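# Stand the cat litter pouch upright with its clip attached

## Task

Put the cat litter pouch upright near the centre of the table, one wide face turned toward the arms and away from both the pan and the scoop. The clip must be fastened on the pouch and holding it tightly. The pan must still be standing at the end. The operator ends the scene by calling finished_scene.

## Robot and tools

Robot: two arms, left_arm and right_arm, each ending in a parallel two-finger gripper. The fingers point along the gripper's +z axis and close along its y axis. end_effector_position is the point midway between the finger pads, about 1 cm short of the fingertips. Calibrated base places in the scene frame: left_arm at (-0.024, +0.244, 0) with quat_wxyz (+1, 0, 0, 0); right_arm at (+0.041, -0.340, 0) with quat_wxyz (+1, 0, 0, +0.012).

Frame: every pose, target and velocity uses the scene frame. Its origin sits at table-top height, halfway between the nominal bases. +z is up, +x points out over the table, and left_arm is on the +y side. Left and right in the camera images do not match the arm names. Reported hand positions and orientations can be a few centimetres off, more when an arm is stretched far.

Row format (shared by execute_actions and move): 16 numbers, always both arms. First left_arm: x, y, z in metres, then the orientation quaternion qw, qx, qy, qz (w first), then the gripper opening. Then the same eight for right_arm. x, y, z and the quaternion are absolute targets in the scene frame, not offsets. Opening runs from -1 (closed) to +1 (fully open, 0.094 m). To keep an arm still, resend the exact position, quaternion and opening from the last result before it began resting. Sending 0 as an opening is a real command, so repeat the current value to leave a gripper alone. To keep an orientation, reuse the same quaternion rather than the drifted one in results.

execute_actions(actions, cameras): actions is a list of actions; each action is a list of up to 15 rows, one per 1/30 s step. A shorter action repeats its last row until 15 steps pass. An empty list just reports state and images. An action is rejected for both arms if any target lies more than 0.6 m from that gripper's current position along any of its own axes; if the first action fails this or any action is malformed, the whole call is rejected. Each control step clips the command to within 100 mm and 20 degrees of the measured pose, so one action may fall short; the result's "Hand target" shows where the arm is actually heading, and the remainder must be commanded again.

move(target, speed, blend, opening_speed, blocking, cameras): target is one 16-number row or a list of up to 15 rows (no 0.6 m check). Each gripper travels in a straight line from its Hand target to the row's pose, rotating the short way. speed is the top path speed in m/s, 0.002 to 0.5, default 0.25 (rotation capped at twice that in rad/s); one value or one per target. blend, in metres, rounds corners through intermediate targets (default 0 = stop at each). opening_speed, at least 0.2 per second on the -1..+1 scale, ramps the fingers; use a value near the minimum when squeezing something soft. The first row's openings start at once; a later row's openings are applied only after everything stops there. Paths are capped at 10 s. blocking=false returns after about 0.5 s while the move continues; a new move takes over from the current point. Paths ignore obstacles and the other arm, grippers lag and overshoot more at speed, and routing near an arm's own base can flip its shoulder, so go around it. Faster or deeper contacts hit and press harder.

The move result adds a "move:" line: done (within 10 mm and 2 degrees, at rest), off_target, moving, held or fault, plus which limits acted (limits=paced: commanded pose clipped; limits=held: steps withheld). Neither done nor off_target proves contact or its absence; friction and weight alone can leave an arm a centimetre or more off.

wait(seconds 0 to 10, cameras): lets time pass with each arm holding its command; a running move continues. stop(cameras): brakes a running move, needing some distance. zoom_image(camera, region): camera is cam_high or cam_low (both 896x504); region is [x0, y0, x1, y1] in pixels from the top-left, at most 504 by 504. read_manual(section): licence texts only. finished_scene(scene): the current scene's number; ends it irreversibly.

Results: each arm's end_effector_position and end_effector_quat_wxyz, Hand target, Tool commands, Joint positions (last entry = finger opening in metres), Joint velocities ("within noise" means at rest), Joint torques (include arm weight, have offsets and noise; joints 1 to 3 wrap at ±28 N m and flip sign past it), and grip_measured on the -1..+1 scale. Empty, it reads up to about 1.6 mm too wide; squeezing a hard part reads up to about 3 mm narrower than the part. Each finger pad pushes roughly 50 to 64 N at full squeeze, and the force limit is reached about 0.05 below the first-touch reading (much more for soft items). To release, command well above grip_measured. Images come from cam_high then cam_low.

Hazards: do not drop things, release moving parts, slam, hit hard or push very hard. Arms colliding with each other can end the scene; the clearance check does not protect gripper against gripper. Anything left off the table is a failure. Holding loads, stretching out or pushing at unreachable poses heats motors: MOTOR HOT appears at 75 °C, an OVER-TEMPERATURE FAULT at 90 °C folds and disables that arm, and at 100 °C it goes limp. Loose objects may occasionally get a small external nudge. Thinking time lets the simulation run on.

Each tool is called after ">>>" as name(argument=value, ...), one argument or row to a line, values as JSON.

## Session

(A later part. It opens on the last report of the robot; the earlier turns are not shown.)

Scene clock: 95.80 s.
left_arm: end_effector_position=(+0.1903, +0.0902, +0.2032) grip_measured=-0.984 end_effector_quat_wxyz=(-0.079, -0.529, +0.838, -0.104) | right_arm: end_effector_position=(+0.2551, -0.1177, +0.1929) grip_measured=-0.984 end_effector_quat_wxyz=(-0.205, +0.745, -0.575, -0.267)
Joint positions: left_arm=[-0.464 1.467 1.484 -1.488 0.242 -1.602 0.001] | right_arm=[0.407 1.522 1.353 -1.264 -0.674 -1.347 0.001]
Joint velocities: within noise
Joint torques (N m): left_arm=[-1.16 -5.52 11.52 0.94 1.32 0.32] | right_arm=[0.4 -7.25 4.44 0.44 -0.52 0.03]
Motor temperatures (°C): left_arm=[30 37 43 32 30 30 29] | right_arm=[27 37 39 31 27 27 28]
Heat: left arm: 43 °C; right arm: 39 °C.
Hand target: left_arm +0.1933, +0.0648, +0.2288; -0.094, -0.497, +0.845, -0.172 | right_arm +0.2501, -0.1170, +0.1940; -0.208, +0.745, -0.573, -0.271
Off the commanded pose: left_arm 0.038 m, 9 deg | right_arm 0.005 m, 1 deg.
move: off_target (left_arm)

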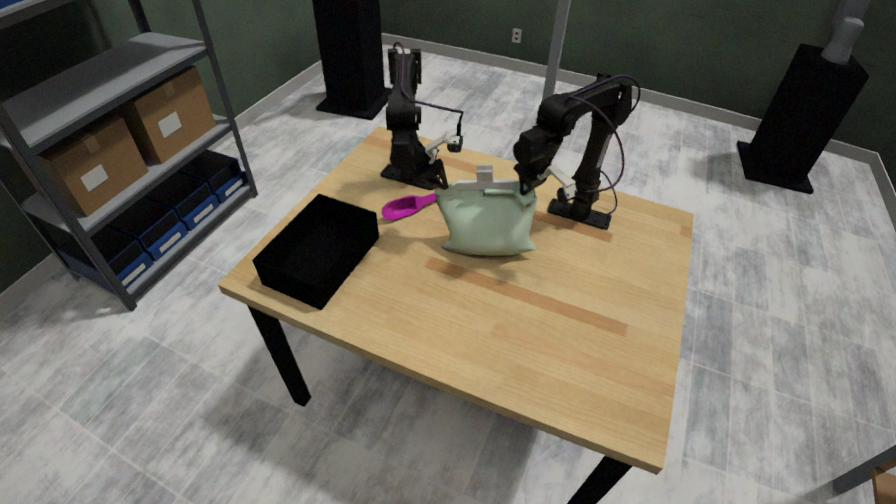

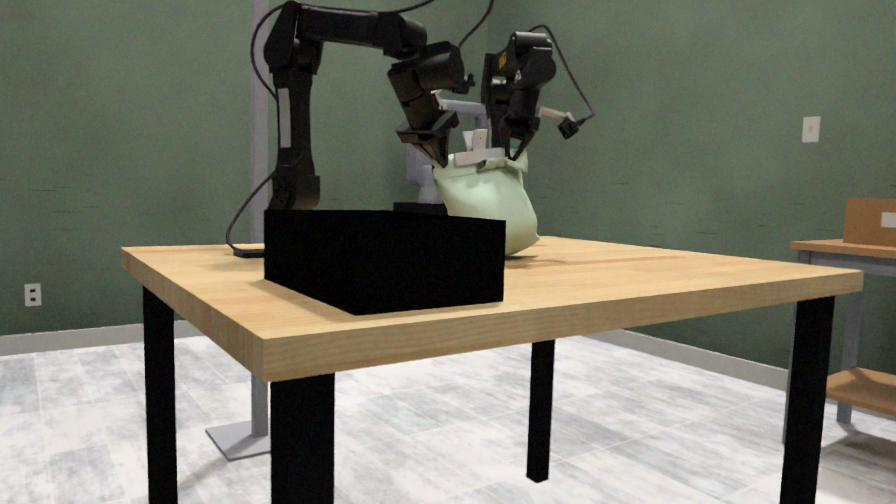

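>>> move(
  target=[0.248, 0.088, 0.225, -0.0711, -0.6865, 0.7031, -0.1719, -1.0, 0.247, -0.121, 0.206, 0.2419, -0.6649, 0.6649, 0.2420, -1.0],
  speed=0.06,
)

>>> zoom_image(
  camera="cam_high",
  region=[400, 130, 570, 280],
)

>>> zoom_image(
  camera="cam_low",
  region=[340, 80, 600, 280],
)

Scene clock: 101.07 s.
left_arm: end_effector_position=(+0.2318, +0.0988, +0.2036) grip_measured=-0.984 end_effector_quat_wxyz=(+0.076, +0.692, -0.708, +0.119) | right_arm: end_effector_position=(+0.2547, -0.1220, +0.2012) grip_measured=-0.984 end_effector_quat_wxyz=(-0.235, +0.665, -0.669, -0.234)
Joint positions: left_arm=[-0.378 1.526 1.533 -1.418 0.236 -1.945 0.001] | right_arm=[0.434 1.358 1.236 -1.105 -0.595 -1.001 0.001]
Joint velocities: within noise
Joint torques (N m): left_arm=[0.54 -5.74 11 1.14 0.58 -0.02] | right_arm=[0.55 -6.91 5.12 0.76 -0.62 0.06]
Motor temperatures (°C): left_arm=[30 37 44 33 30 30 30] | right_arm=[27 37 38 31 27 27 28]
Heat: left arm: 44 °C; right arm: 38 °C.
Hand target: left_arm +0.2465, +0.0890, +0.2256; +0.071, +0.686, -0.704, +0.172 | right_arm +0.2471, -0.1210, +0.2058; -0.241, +0.665, -0.665, -0.242
Off the commanded pose: left_arm 0.029 m, 6 deg | right_arm 0.009 m, 1 deg.
move: off_target (left_arm)

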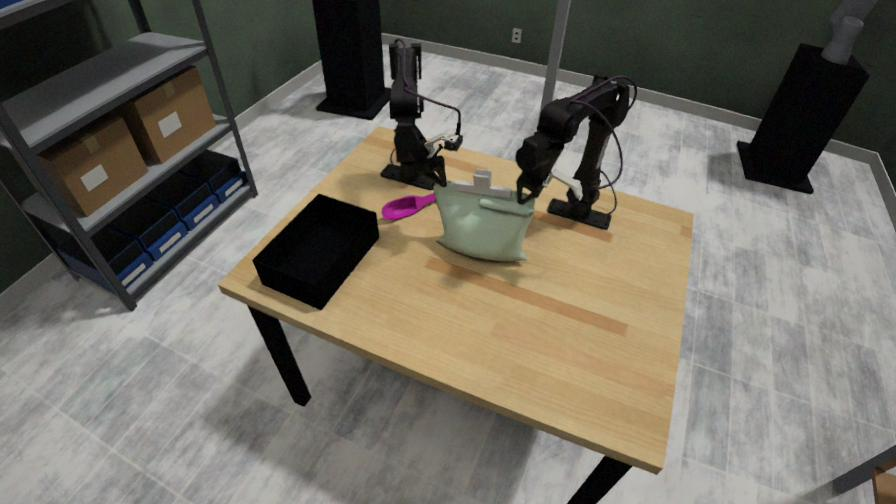

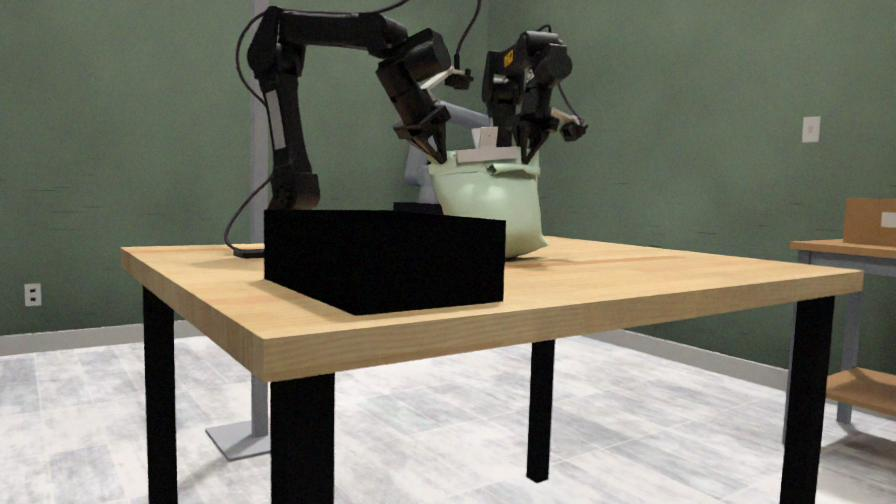

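Scaled by 2.965.

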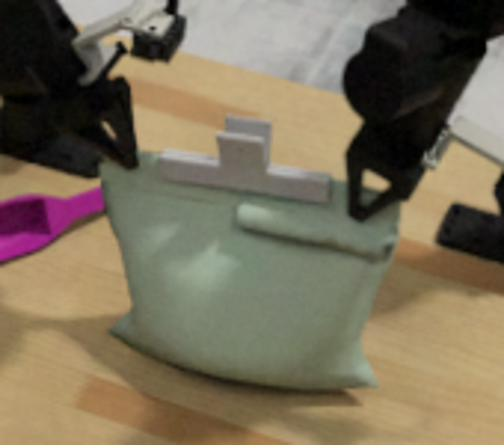

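Scaled by 1.938.

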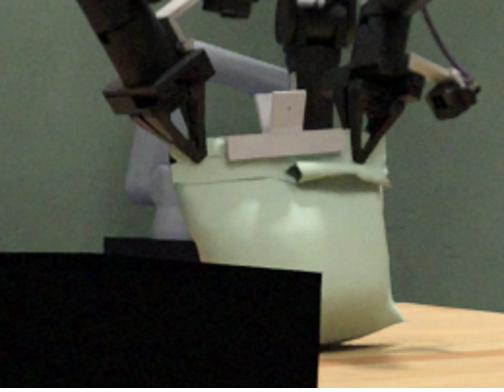

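>>> move(
  target=[0.265, 0.085, 0.245, -0.0711, -0.6865, 0.7031, -0.1719, -1.0, 0.247, -0.125, 0.230, 0.2419, -0.6649, 0.6649, 0.2420, -1.0],
  speed=0.06,
)

>>> zoom_image(
  camera="cam_high",
  region=[400, 130, 570, 280],
)

>>> zoom_image(
  camera="cam_low",
  region=[340, 80, 600, 280],
)

Scene clock: 102.40 s.
left_arm: end_effector_position=(+0.2534, +0.0950, +0.2192) grip_measured=-0.984 end_effector_quat_wxyz=(+0.073, +0.695, -0.706, +0.118) | right_arm: end_effector_position=(+0.2474, -0.1253, +0.2121) grip_measured=-0.984 end_effector_quat_wxyz=(-0.223, +0.664, -0.672, -0.239)
Joint positions: left_arm=[-0.367 1.624 1.697 -1.485 0.23 -1.94 0.001] | right_arm=[0.434 1.356 1.285 -1.184 -0.596 -1.003 0.001]
Joint velocities: within noise
Joint torques (N m): left_arm=[0.4 -7.3 11.84 0.93 0.62 -0.01] | right_arm=[-0.95 -5.71 9.57 0.5 -0.61 -0.14]
Motor temperatures (°C): left_arm=[30 37 44 33 30 30 30] | right_arm=[27 37 38 31 27 27 28]
Heat: left arm: 44 °C; right arm: 38 °C.
Hand target: left_arm +0.2634, +0.0861, +0.2452; +0.070, +0.686, -0.704, +0.172 | right_arm +0.2467, -0.1250, +0.2296; -0.242, +0.664, -0.664, -0.242
Off the commanded pose: left_arm 0.030 m, 6 deg | right_arm 0.018 m, 2 deg.
move: off_target (left_arm, right_arm)

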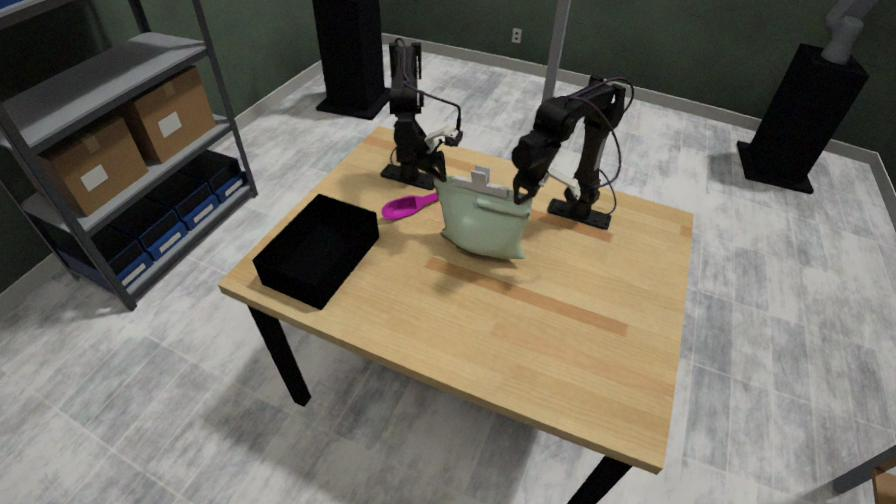

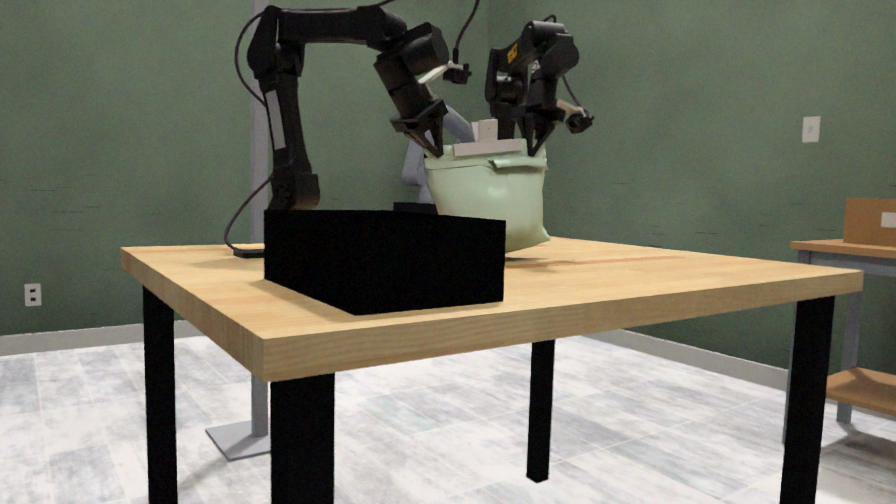

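Scaled by 2.965.

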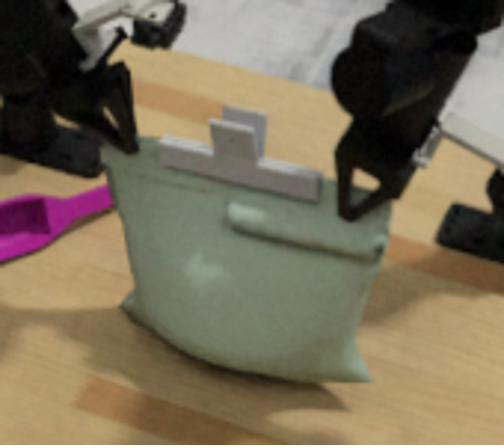

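Scaled by 1.938.

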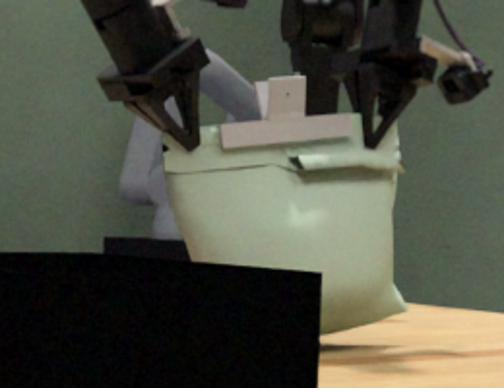

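>>> move(
  target=[
    [0.245, 0.065, 0.245, -0.0711, -0.6865, 0.7031, -0.1719, -1.0, 0.227, -0.145, 0.230, 0.2419, -0.6649, 0.6649, 0.2420, -1.0],
    [0.245, 0.065, 0.220, -0.0711, -0.6865, 0.7031, -0.1719, -1.0, 0.227, -0.145, 0.205, 0.2419, -0.6649, 0.6649, 0.2420, -1.0],
  ],
  speed=[0.06, 0.04],
)

>>> zoom_image(
  camera="cam_high",
  region=[400, 130, 570, 280],
)

>>> zoom_image(
  camera="cam_low",
  region=[340, 80, 600, 280],
)

Scene clock: 104.37 s.
left_arm: end_effector_position=(+0.2391, +0.0726, +0.2015) grip_measured=-0.984 end_effector_quat_wxyz=(+0.076, +0.693, -0.707, +0.121) | right_arm: end_effector_position=(+0.2292, -0.1468, +0.2022) grip_measured=-0.984 end_effector_quat_wxyz=(-0.228, +0.665, -0.672, -0.234)
Joint positions: left_arm=[-0.455 1.581 1.576 -1.385 0.223 -2.025 0.001] | right_arm=[0.385 1.25 1.171 -1.193 -0.604 -1.058 0.001]
Joint velocities: within noise
Joint torques (N m): left_arm=[-0.01 -9.55 6.84 1.29 0.42 -0.06] | right_arm=[-0.79 -4.83 4.89 0.86 -0.72 -0.12]
Motor temperatures (°C): left_arm=[30 37 43 33 30 30 30] | right_arm=[27 37 38 31 27 27 28]
Heat: left arm: 43 °C; right arm: 38 °C.
Hand target: left_arm +0.2442, +0.0655, +0.2204; +0.071, +0.686, -0.704, +0.171 | right_arm +0.2270, -0.1450, +0.2051; -0.241, +0.665, -0.664, -0.242
Off the commanded pose: left_arm 0.021 m, 6 deg | right_arm 0.004 m, 2 deg.
move: off_target (left_arm)

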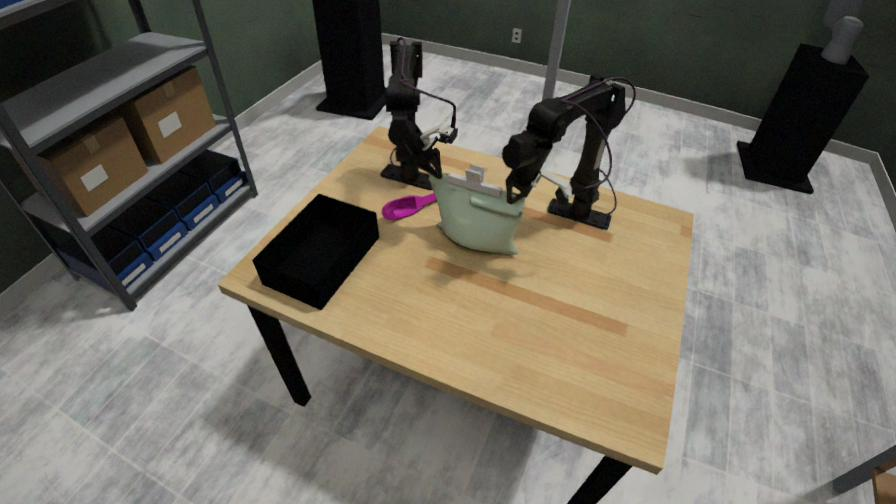

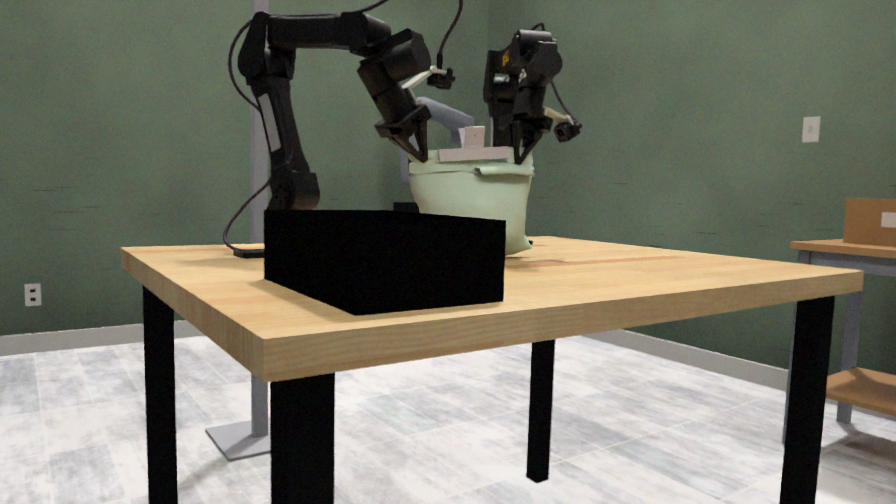

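Scaled by 2.965.

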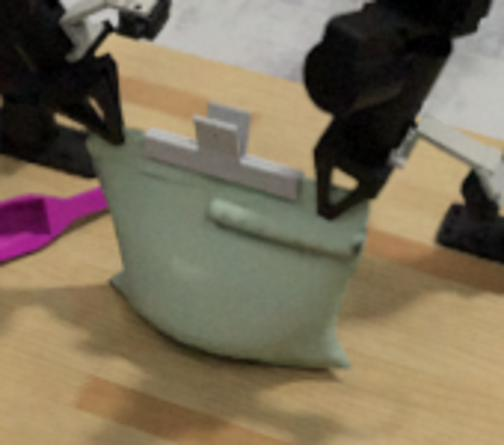

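Scaled by 1.938.

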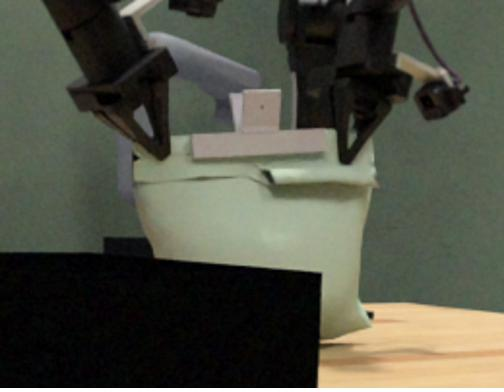

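>>> move(
  target=[
    [0.262, 0.065, 0.215, -0.0711, -0.6865, 0.7031, -0.1719, -1.0, 0.252, -0.145, 0.200, 0.2419, -0.6649, 0.6649, 0.2420, -1.0],
    [0.264, 0.065, 0.208, -0.0711, -0.6865, 0.7031, -0.1719, -1.0, 0.255, -0.145, 0.190, 0.2419, -0.6649, 0.6649, 0.2420, -1.0],
  ],
  speed=[0.06, 0.03],
)

>>> zoom_image(
  camera="cam_high",
  region=[400, 130, 570, 280],
)

>>> zoom_image(
  camera="cam_low",
  region=[340, 80, 600, 280],
)

Scene clock: 105.80 s.
left_arm: end_effector_position=(+0.2511, +0.0740, +0.1986) grip_measured=-0.984 end_effector_quat_wxyz=(+0.070, +0.693, -0.706, +0.131) | right_arm: end_effector_position=(+0.2514, -0.1462, +0.1929) grip_measured=-0.984 end_effector_quat_wxyz=(-0.239, +0.665, -0.666, -0.238)
Joint positions: left_arm=[-0.435 1.596 1.576 -1.351 0.223 -2.009 0.001] | right_arm=[0.336 1.32 1.174 -1.141 -0.636 -1.115 0.001]
Joint velocities: within noise
Joint torques (N m): left_arm=[0.87 -6.58 7.23 1.41 0.49 -0.03] | right_arm=[-0.88 -3.1 5.81 0.79 -0.51 -0.11]
Motor temperatures (°C): left_arm=[30 37 43 33 30 30 30] | right_arm=[27 37 38 31 27 27 29]
Heat: left arm: 43 °C; right arm: 38 °C.
Hand target: left_arm +0.2633, +0.0656, +0.2086; +0.071, +0.686, -0.704, +0.171 | right_arm +0.2549, -0.1451, +0.1900; -0.242, +0.664, -0.665, -0.242
Off the commanded pose: left_arm 0.018 m, 5 deg | right_arm 0.005 m, 1 deg.
move: off_target (left_arm)

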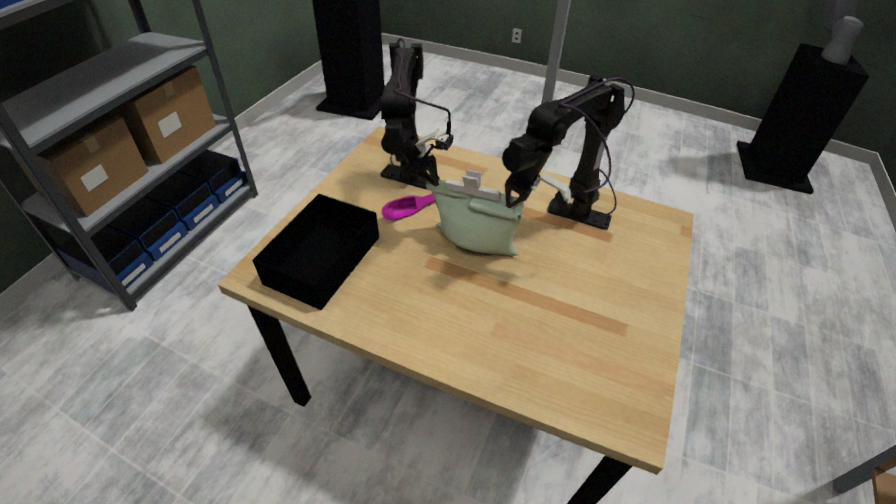

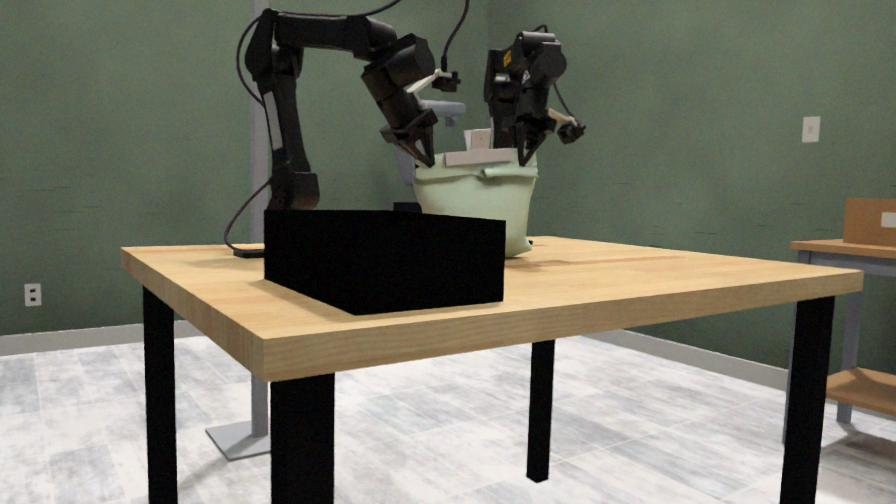

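Scaled by 2.965.

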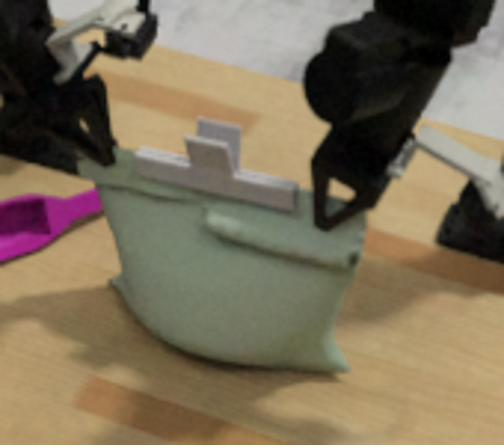

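Scaled by 1.938.

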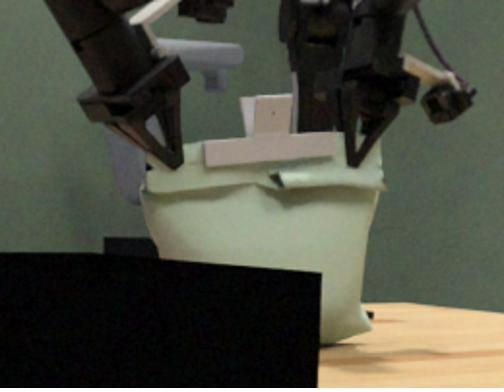

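>>> move(
  target=[0.266, 0.065, 0.199, -0.0711, -0.6865, 0.7031, -0.1719, -1.0, 0.256, -0.145, 0.182, 0.2419, -0.6649, 0.6649, 0.2420, -1.0],
  speed=0.03,
)

>>> zoom_image(
  camera="cam_high",
  region=[400, 130, 570, 280],
)

>>> zoom_image(
  camera="cam_low",
  region=[340, 80, 600, 280],
)

Scene clock: 106.80 s.
left_arm: end_effector_position=(+0.2563, +0.0736, +0.1924) grip_measured=-0.984 end_effector_quat_wxyz=(+0.067, +0.693, -0.705, +0.138) | right_arm: end_effector_position=(+0.2558, -0.1446, +0.1897) grip_measured=-0.984 end_effector_quat_wxyz=(-0.246, +0.667, -0.663, -0.235)
Joint positions: left_arm=[-0.429 1.596 1.549 -1.31 0.223 -2.006 0.001] | right_arm=[0.336 1.323 1.159 -1.107 -0.636 -1.117 0.001]
Joint velocities: within noise
Joint torques (N m): left_arm=[0.54 -6.64 6.79 1.4 0.48 0.06] | right_arm=[-0.73 -3.23 4.52 0.84 -0.53 -0.13]
Motor temperatures (°C): left_arm=[30 37 43 33 30 30 30] | right_arm=[27 37 38 31 27 27 29]
Heat: left arm: 43 °C; right arm: 38 °C.
Hand target: left_arm +0.2656, +0.0654, +0.1996; +0.071, +0.686, -0.704, +0.171 | right_arm +0.2558, -0.1451, +0.1820; -0.242, +0.664, -0.665, -0.242
Off the commanded pose: left_arm 0.015 m, 4 deg | right_arm 0.008 m, 1 deg.
move: off_target (left_arm)

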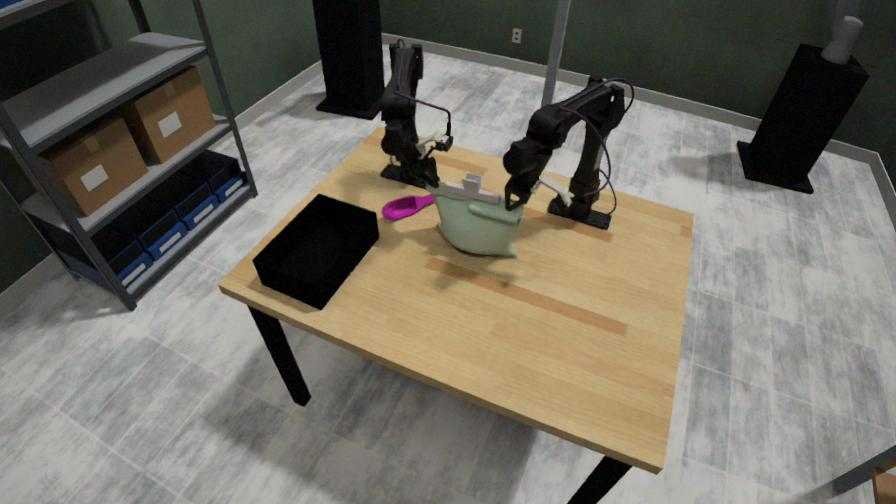

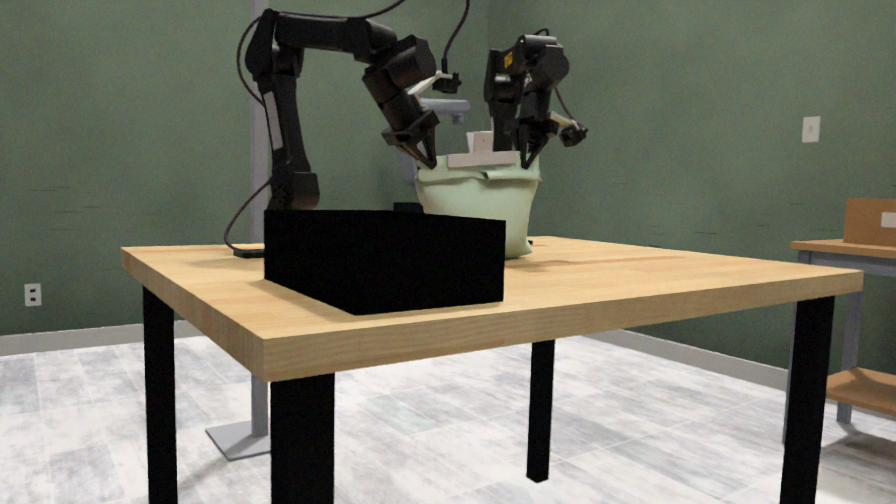

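Scaled by 2.965.

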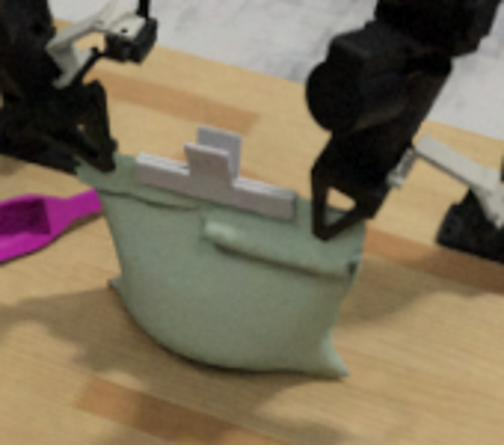

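Scaled by 1.938.

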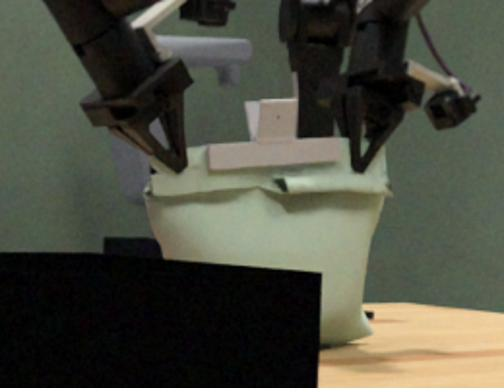

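>>> move(
  target=[0.266, 0.065, 0.199, -0.0711, -0.6865, 0.7031, -0.1719, -0.6, 0.256, -0.145, 0.182, 0.2419, -0.6649, 0.6649, 0.2420, -0.6],
  speed=0.03,
  opening_speed=0.5,
)

>>> zoom_image(
  camera="cam_high",
  region=[400, 130, 570, 280],
)

>>> zoom_image(
  camera="cam_low",
  region=[340, 80, 600, 280],
)

Scene clock: 108.03 s.
left_arm: end_effector_position=(+0.2652, +0.0646, +0.1966) grip_measured=-0.601 end_effector_quat_wxyz=(+0.072, +0.686, -0.704, +0.166) | right_arm: end_effector_position=(+0.2573, -0.1441, +0.1902) grip_measured=-0.602 end_effector_quat_wxyz=(-0.250, +0.667, -0.662, -0.233)
Joint positions: left_arm=[-0.427 1.596 1.549 -1.259 0.253 -2.006 0.019] | right_arm=[0.336 1.323 1.159 -1.099 -0.636 -1.117 0.019]
Joint velocities: within noise
Joint torques (N m): left_arm=[0.43 -6.56 6.71 0.98 0.17 -0.01] | right_arm=[-1.03 -3.33 4.48 0.75 -0.55 -0.09]
Motor temperatures (°C): left_arm=[30 37 42 33 30 30 30] | right_arm=[27 37 38 31 27 27 29]
Heat: left arm: 42 °C; right arm: 38 °C.
Hand target: left_arm +0.2660, +0.0650, +0.1990; +0.071, +0.686, -0.703, +0.172 | right_arm +0.2559, -0.1451, +0.1821; -0.242, +0.664, -0.665, -0.242
Off the commanded pose: left_arm 0.003 m, 1 deg | right_arm 0.008 m, 1 deg.
move: done

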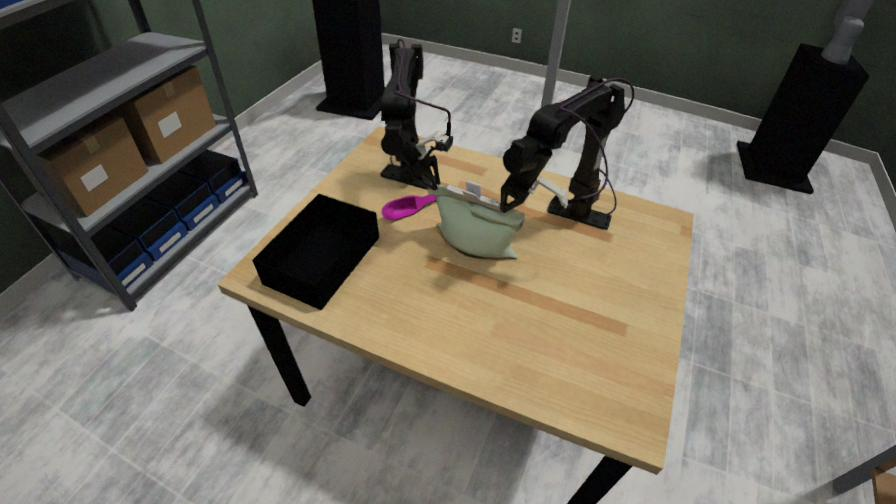

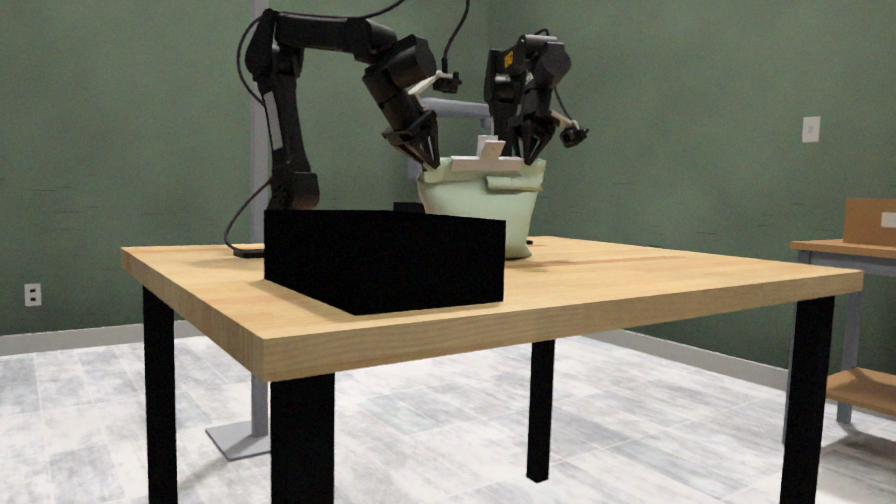

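Scaled by 2.965.

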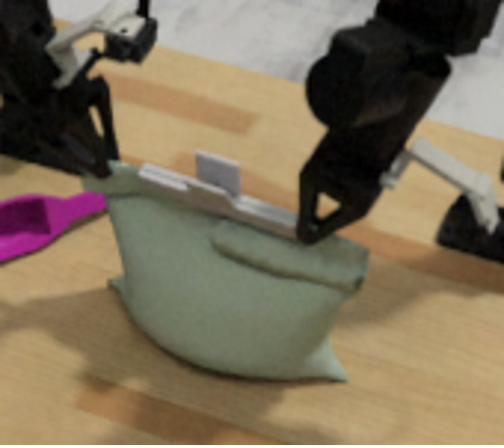

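Scaled by 1.938.

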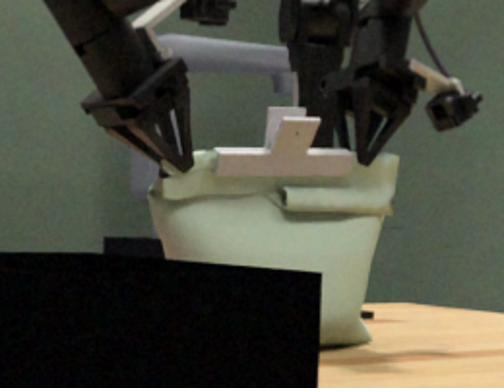

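>>> zoom_image(
  camera="cam_low",
  region=[400, 120, 580, 270],
)

>>> zoom_image(
  camera="cam_high",
  region=[420, 170, 540, 270],
)

Scaled by 2.800.

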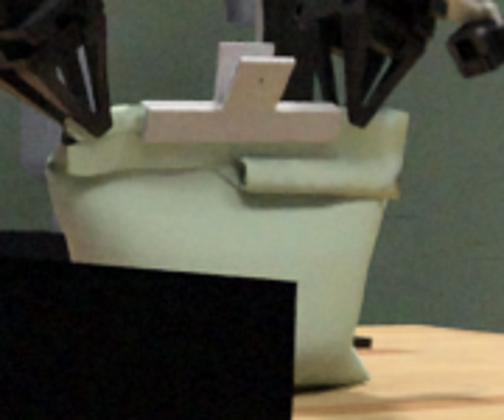

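Scaled by 4.200.

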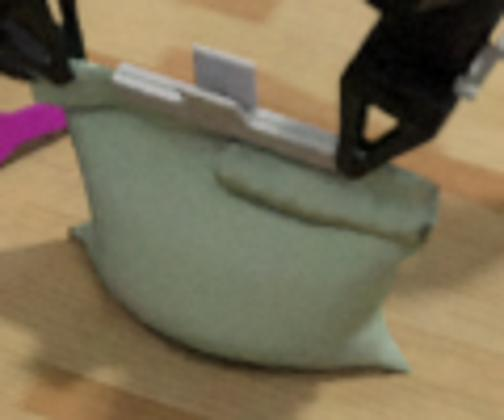

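>>> move(
  target=[0.250, 0.065, 0.201, -0.0711, -0.6865, 0.7031, -0.1719, -0.2, 0.243, -0.145, 0.187, 0.2419, -0.6649, 0.6649, 0.2420, -0.2],
  speed=0.03,
  opening_speed=0.6,
)

>>> zoom_image(
  camera="cam_low",
  region=[380, 100, 600, 270],
)

>>> zoom_image(
  camera="cam_high",
  region=[410, 150, 550, 270],
)

Scene clock: 109.33 s.
left_arm: end_effector_position=(+0.2549, +0.0643, +0.1986) grip_measured=-0.202 end_effector_quat_wxyz=(+0.073, +0.687, -0.703, +0.169) | right_arm: end_effector_position=(+0.2518, -0.1450, +0.1890) grip_measured=-0.202 end_effector_quat_wxyz=(-0.248, +0.665, -0.664, -0.234)
Joint positions: left_arm=[-0.441 1.557 1.515 -1.256 0.253 -2.025 0.038] | right_arm=[0.341 1.303 1.14 -1.098 -0.634 -1.106 0.037]
Joint velocities: within noise
Joint torques (N m): left_arm=[-0.49 -7.54 5.52 0.91 0.13 -0.07] | right_arm=[0.7 -5.29 5.03 0.61 -0.5 0.06]
Motor temperatures (°C): left_arm=[30 37 42 33 30 30 29] | right_arm=[27 37 37 31 27 27 28]
Heat: left arm: 42 °C; right arm: 37 °C.
Hand target: left_arm +0.2500, +0.0650, +0.2009; +0.071, +0.686, -0.703, +0.172 | right_arm +0.2431, -0.1450, +0.1870; -0.242, +0.665, -0.664, -0.242
Off the commanded pose: left_arm 0.005 m, 0 deg | right_arm 0.009 m, 1 deg.
move: done

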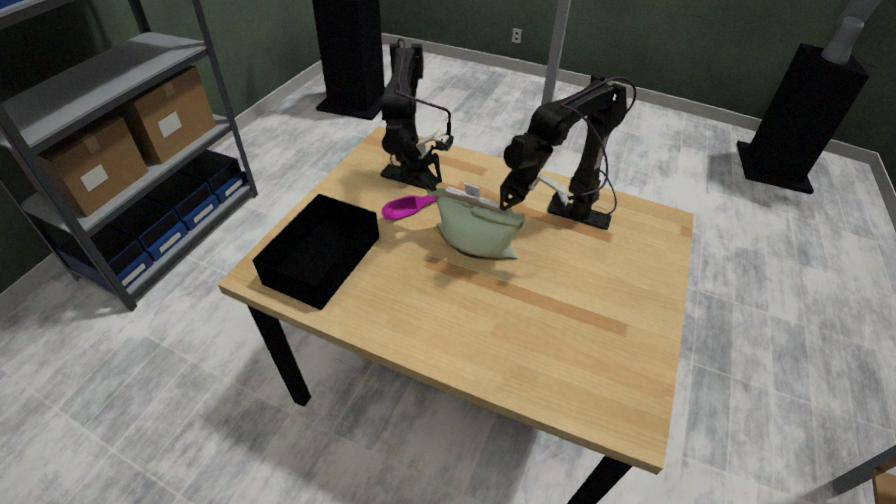

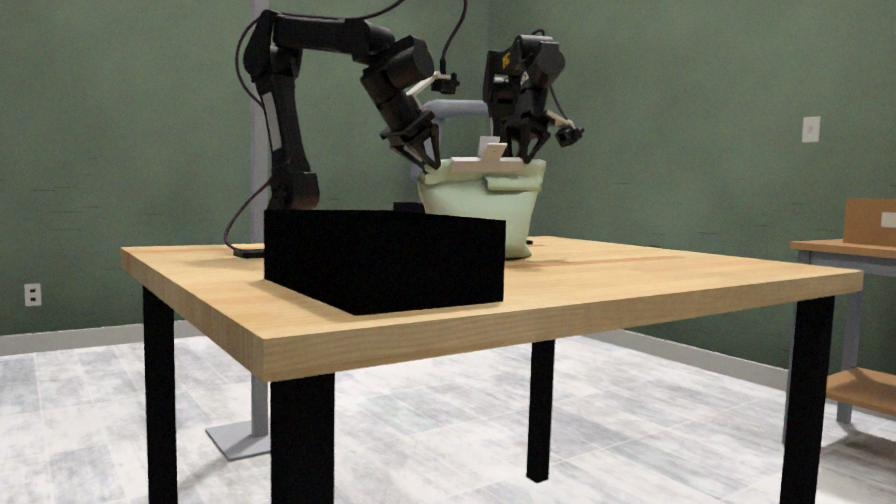

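Scaled by 2.291.

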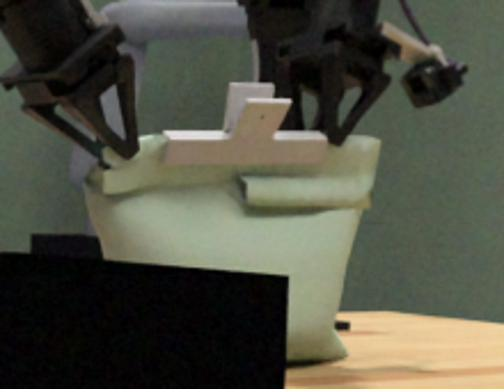

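Scaled by 3.600.

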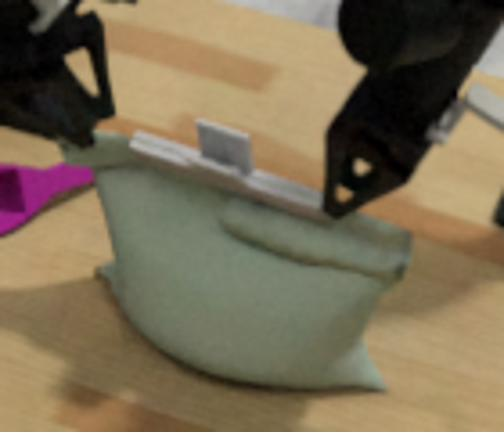

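>>> execute_actions(
  actions=[],
)

Scene clock: 109.97 s.
left_arm: end_effector_position=(+0.2549, +0.0643, +0.1986) grip_measured=-0.202 end_effector_quat_wxyz=(+0.073, +0.688, -0.702, +0.169) | right_arm: end_effector_position=(+0.2518, -0.1450, +0.1890) grip_measured=-0.202 end_effector_quat_wxyz=(-0.248, +0.665, -0.664, -0.234)
Joint positions: left_arm=[-0.441 1.557 1.515 -1.256 0.253 -2.025 0.038] | right_arm=[0.341 1.303 1.14 -1.098 -0.634 -1.105 0.037]
Joint velocities: within noise
Joint torques (N m): left_arm=[-0.44 -7.57 5.46 0.92 0.08 -0.05] | right_arm=[0.84 -5.35 4.79 0.59 -0.43 0.06]
Motor temperatures (°C): left_arm=[30 37 42 33 30 30 29] | right_arm=[27 37 37 31 27 27 28]
Heat: left arm: 42 °C; right arm: 37 °C.
Hand target: left_arm +0.2500, +0.0650, +0.2009; +0.071, +0.686, -0.703, +0.172 | right_arm +0.2431, -0.1450, +0.1869; -0.242, +0.665, -0.664, -0.242
Tool commands: left_gripper/opening=-0.2 right_gripper/opening=-0.2
Off the commanded pose: left_arm 0.005 m, 0 deg | right_arm 0.009 m, 1 deg.

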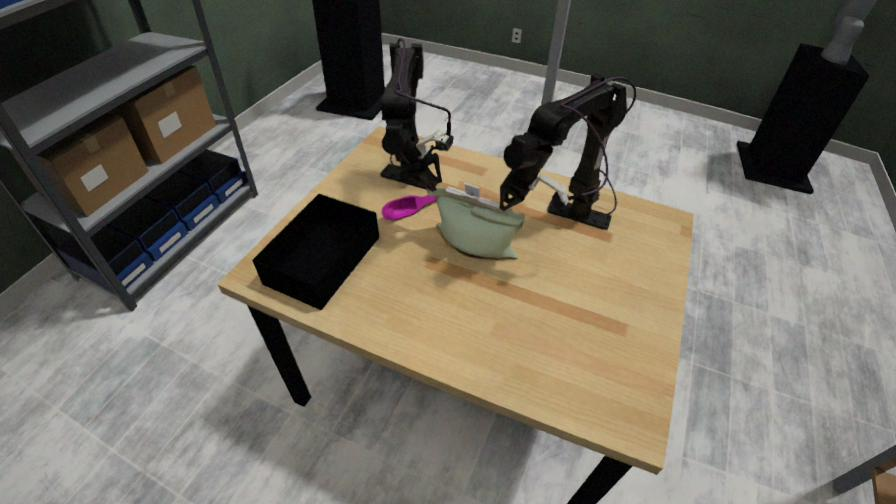

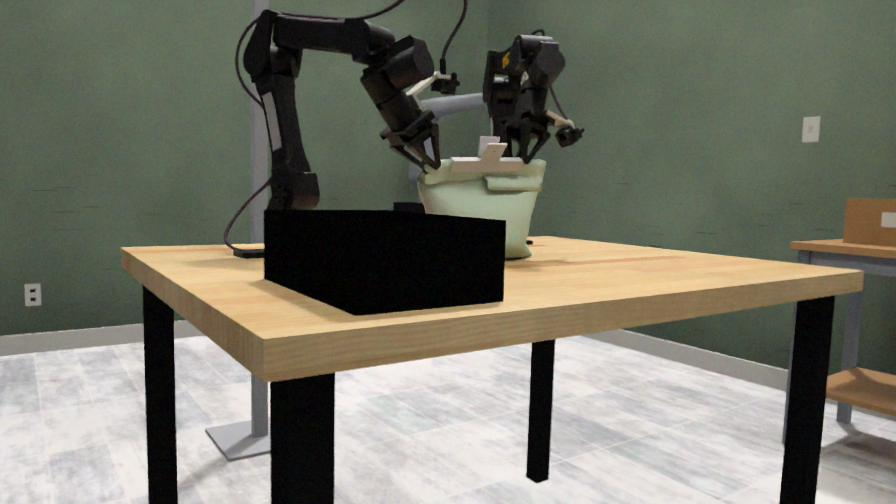

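>>> zoom_image(
  camera="cam_high",
  region=[380, 150, 580, 290],
)

>>> zoom_image(
  camera="cam_low",
  region=[370, 100, 610, 280],
)

Scaled by 2.520.

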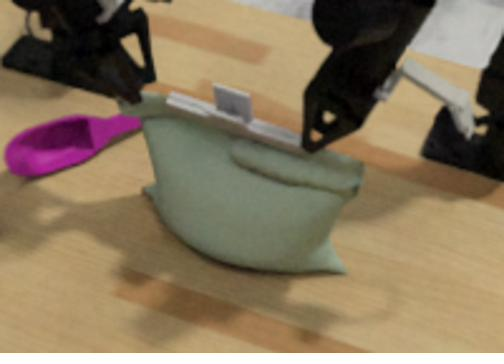

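Scaled by 2.100.

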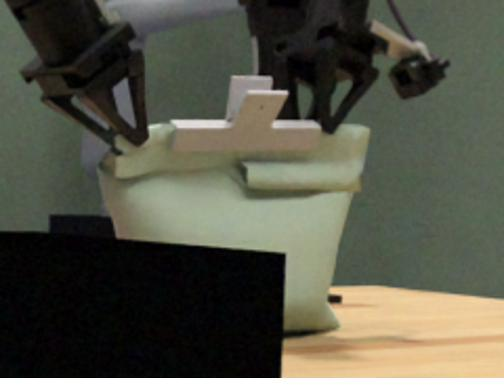

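>>> move(
  target=[
    [0.248,0.10,0.225,-0.0711,-0.6865,0.7031,-0.1719,-0.1,0.241,-0.19,0.22,0.2419,-0.6649,0.6649,0.2420,-0.1],
    [0.24,0.20,0.235,-0.0711,-0.6865,0.7031,-0.1719,-0.1,0.241,-0.27,0.24,0.2419,-0.6649,0.6649,0.2420,-0.1],
  ],
  speed=0.07,
  blend=0.02,
)

Scene clock: 115.07 s.
left_arm: end_effector_position=(+0.2417, +0.2000, +0.2251) grip_measured=-0.102 end_effector_quat_wxyz=(+0.078, +0.690, -0.701, +0.163) | right_arm: end_effector_position=(+0.2464, -0.2704, +0.2370) grip_measured=-0.102 end_effector_quat_wxyz=(+0.291, -0.643, +0.693, +0.144)
Joint positions: left_arm=[0.061 1.492 1.574 -1.551 0.35 -1.512 0.042] | right_arm=[-0.226 1.195 1.29 -1.542 -0.652 -1.656 0.042]
Joint velocities: within noise
Joint torques (N m): left_arm=[0.28 -5.75 8.34 0.38 0.26 0.09] | right_arm=[-0.73 -3.19 5.52 0.2 -0.53 -0.04]
Motor temperatures (°C): left_arm=[30 37 41 33 30 30 29] | right_arm=[27 37 37 31 27 27 28]
Heat: left arm: 41 °C; right arm: 37 °C.
Hand target: left_arm +0.2399, +0.1999, +0.2348; +0.071, +0.686, -0.703, +0.172 | right_arm +0.2416, -0.2692, +0.2393; -0.293, +0.641, -0.694, -0.148
Off the commanded pose: left_arm 0.010 m, 1 deg | right_arm 0.006 m, 13 deg.
joint sent to its limit (right arm) — joint 4 (wrist pitch), lower limit. The joint targets are off in orientation, not in position.
move: off_target (right_arm)

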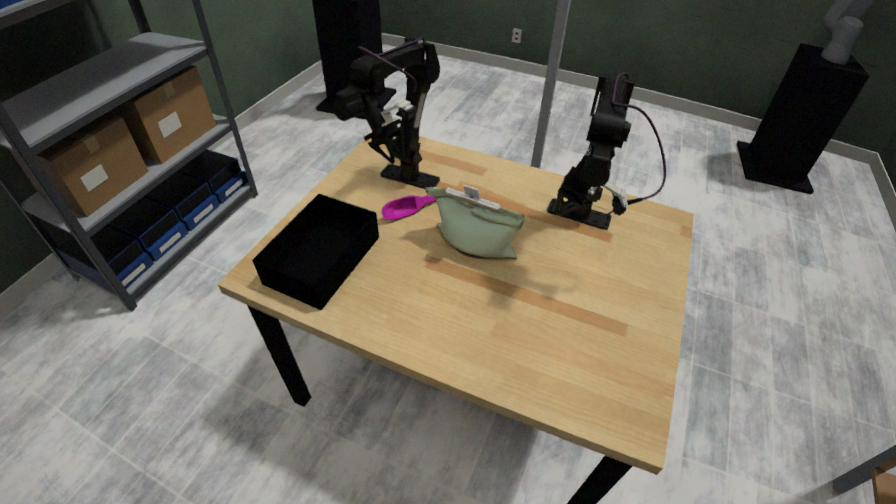

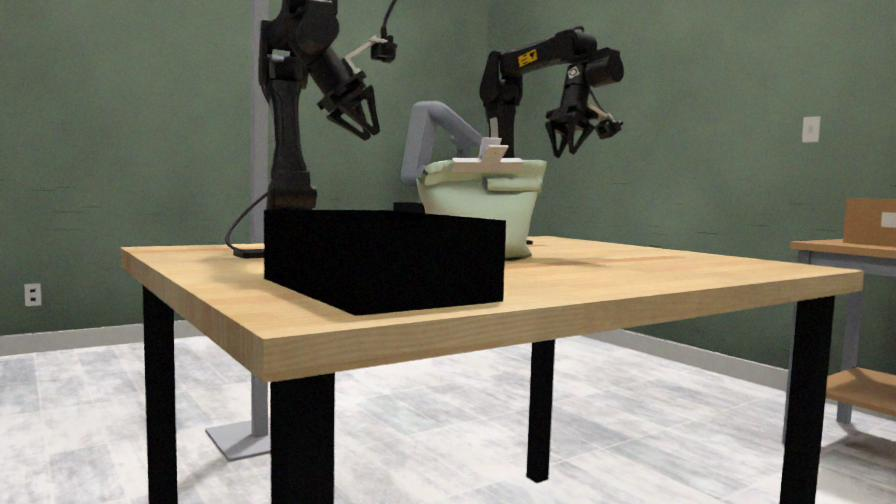

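>>> zoom_image(
  camera="cam_low",
  region=[370, 110, 610, 280],
)

>>> zoom_image(
  camera="cam_high",
  region=[380, 160, 580, 280],
)

Scaled by 2.100.

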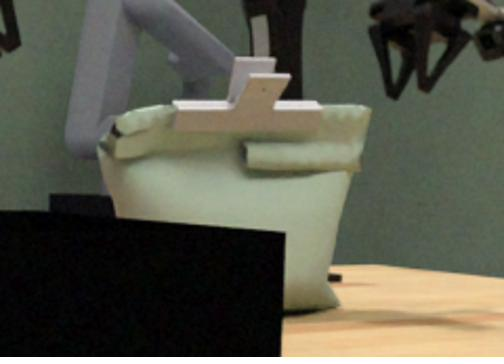

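Scaled by 2.520.

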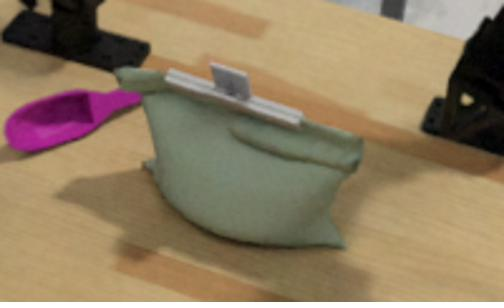

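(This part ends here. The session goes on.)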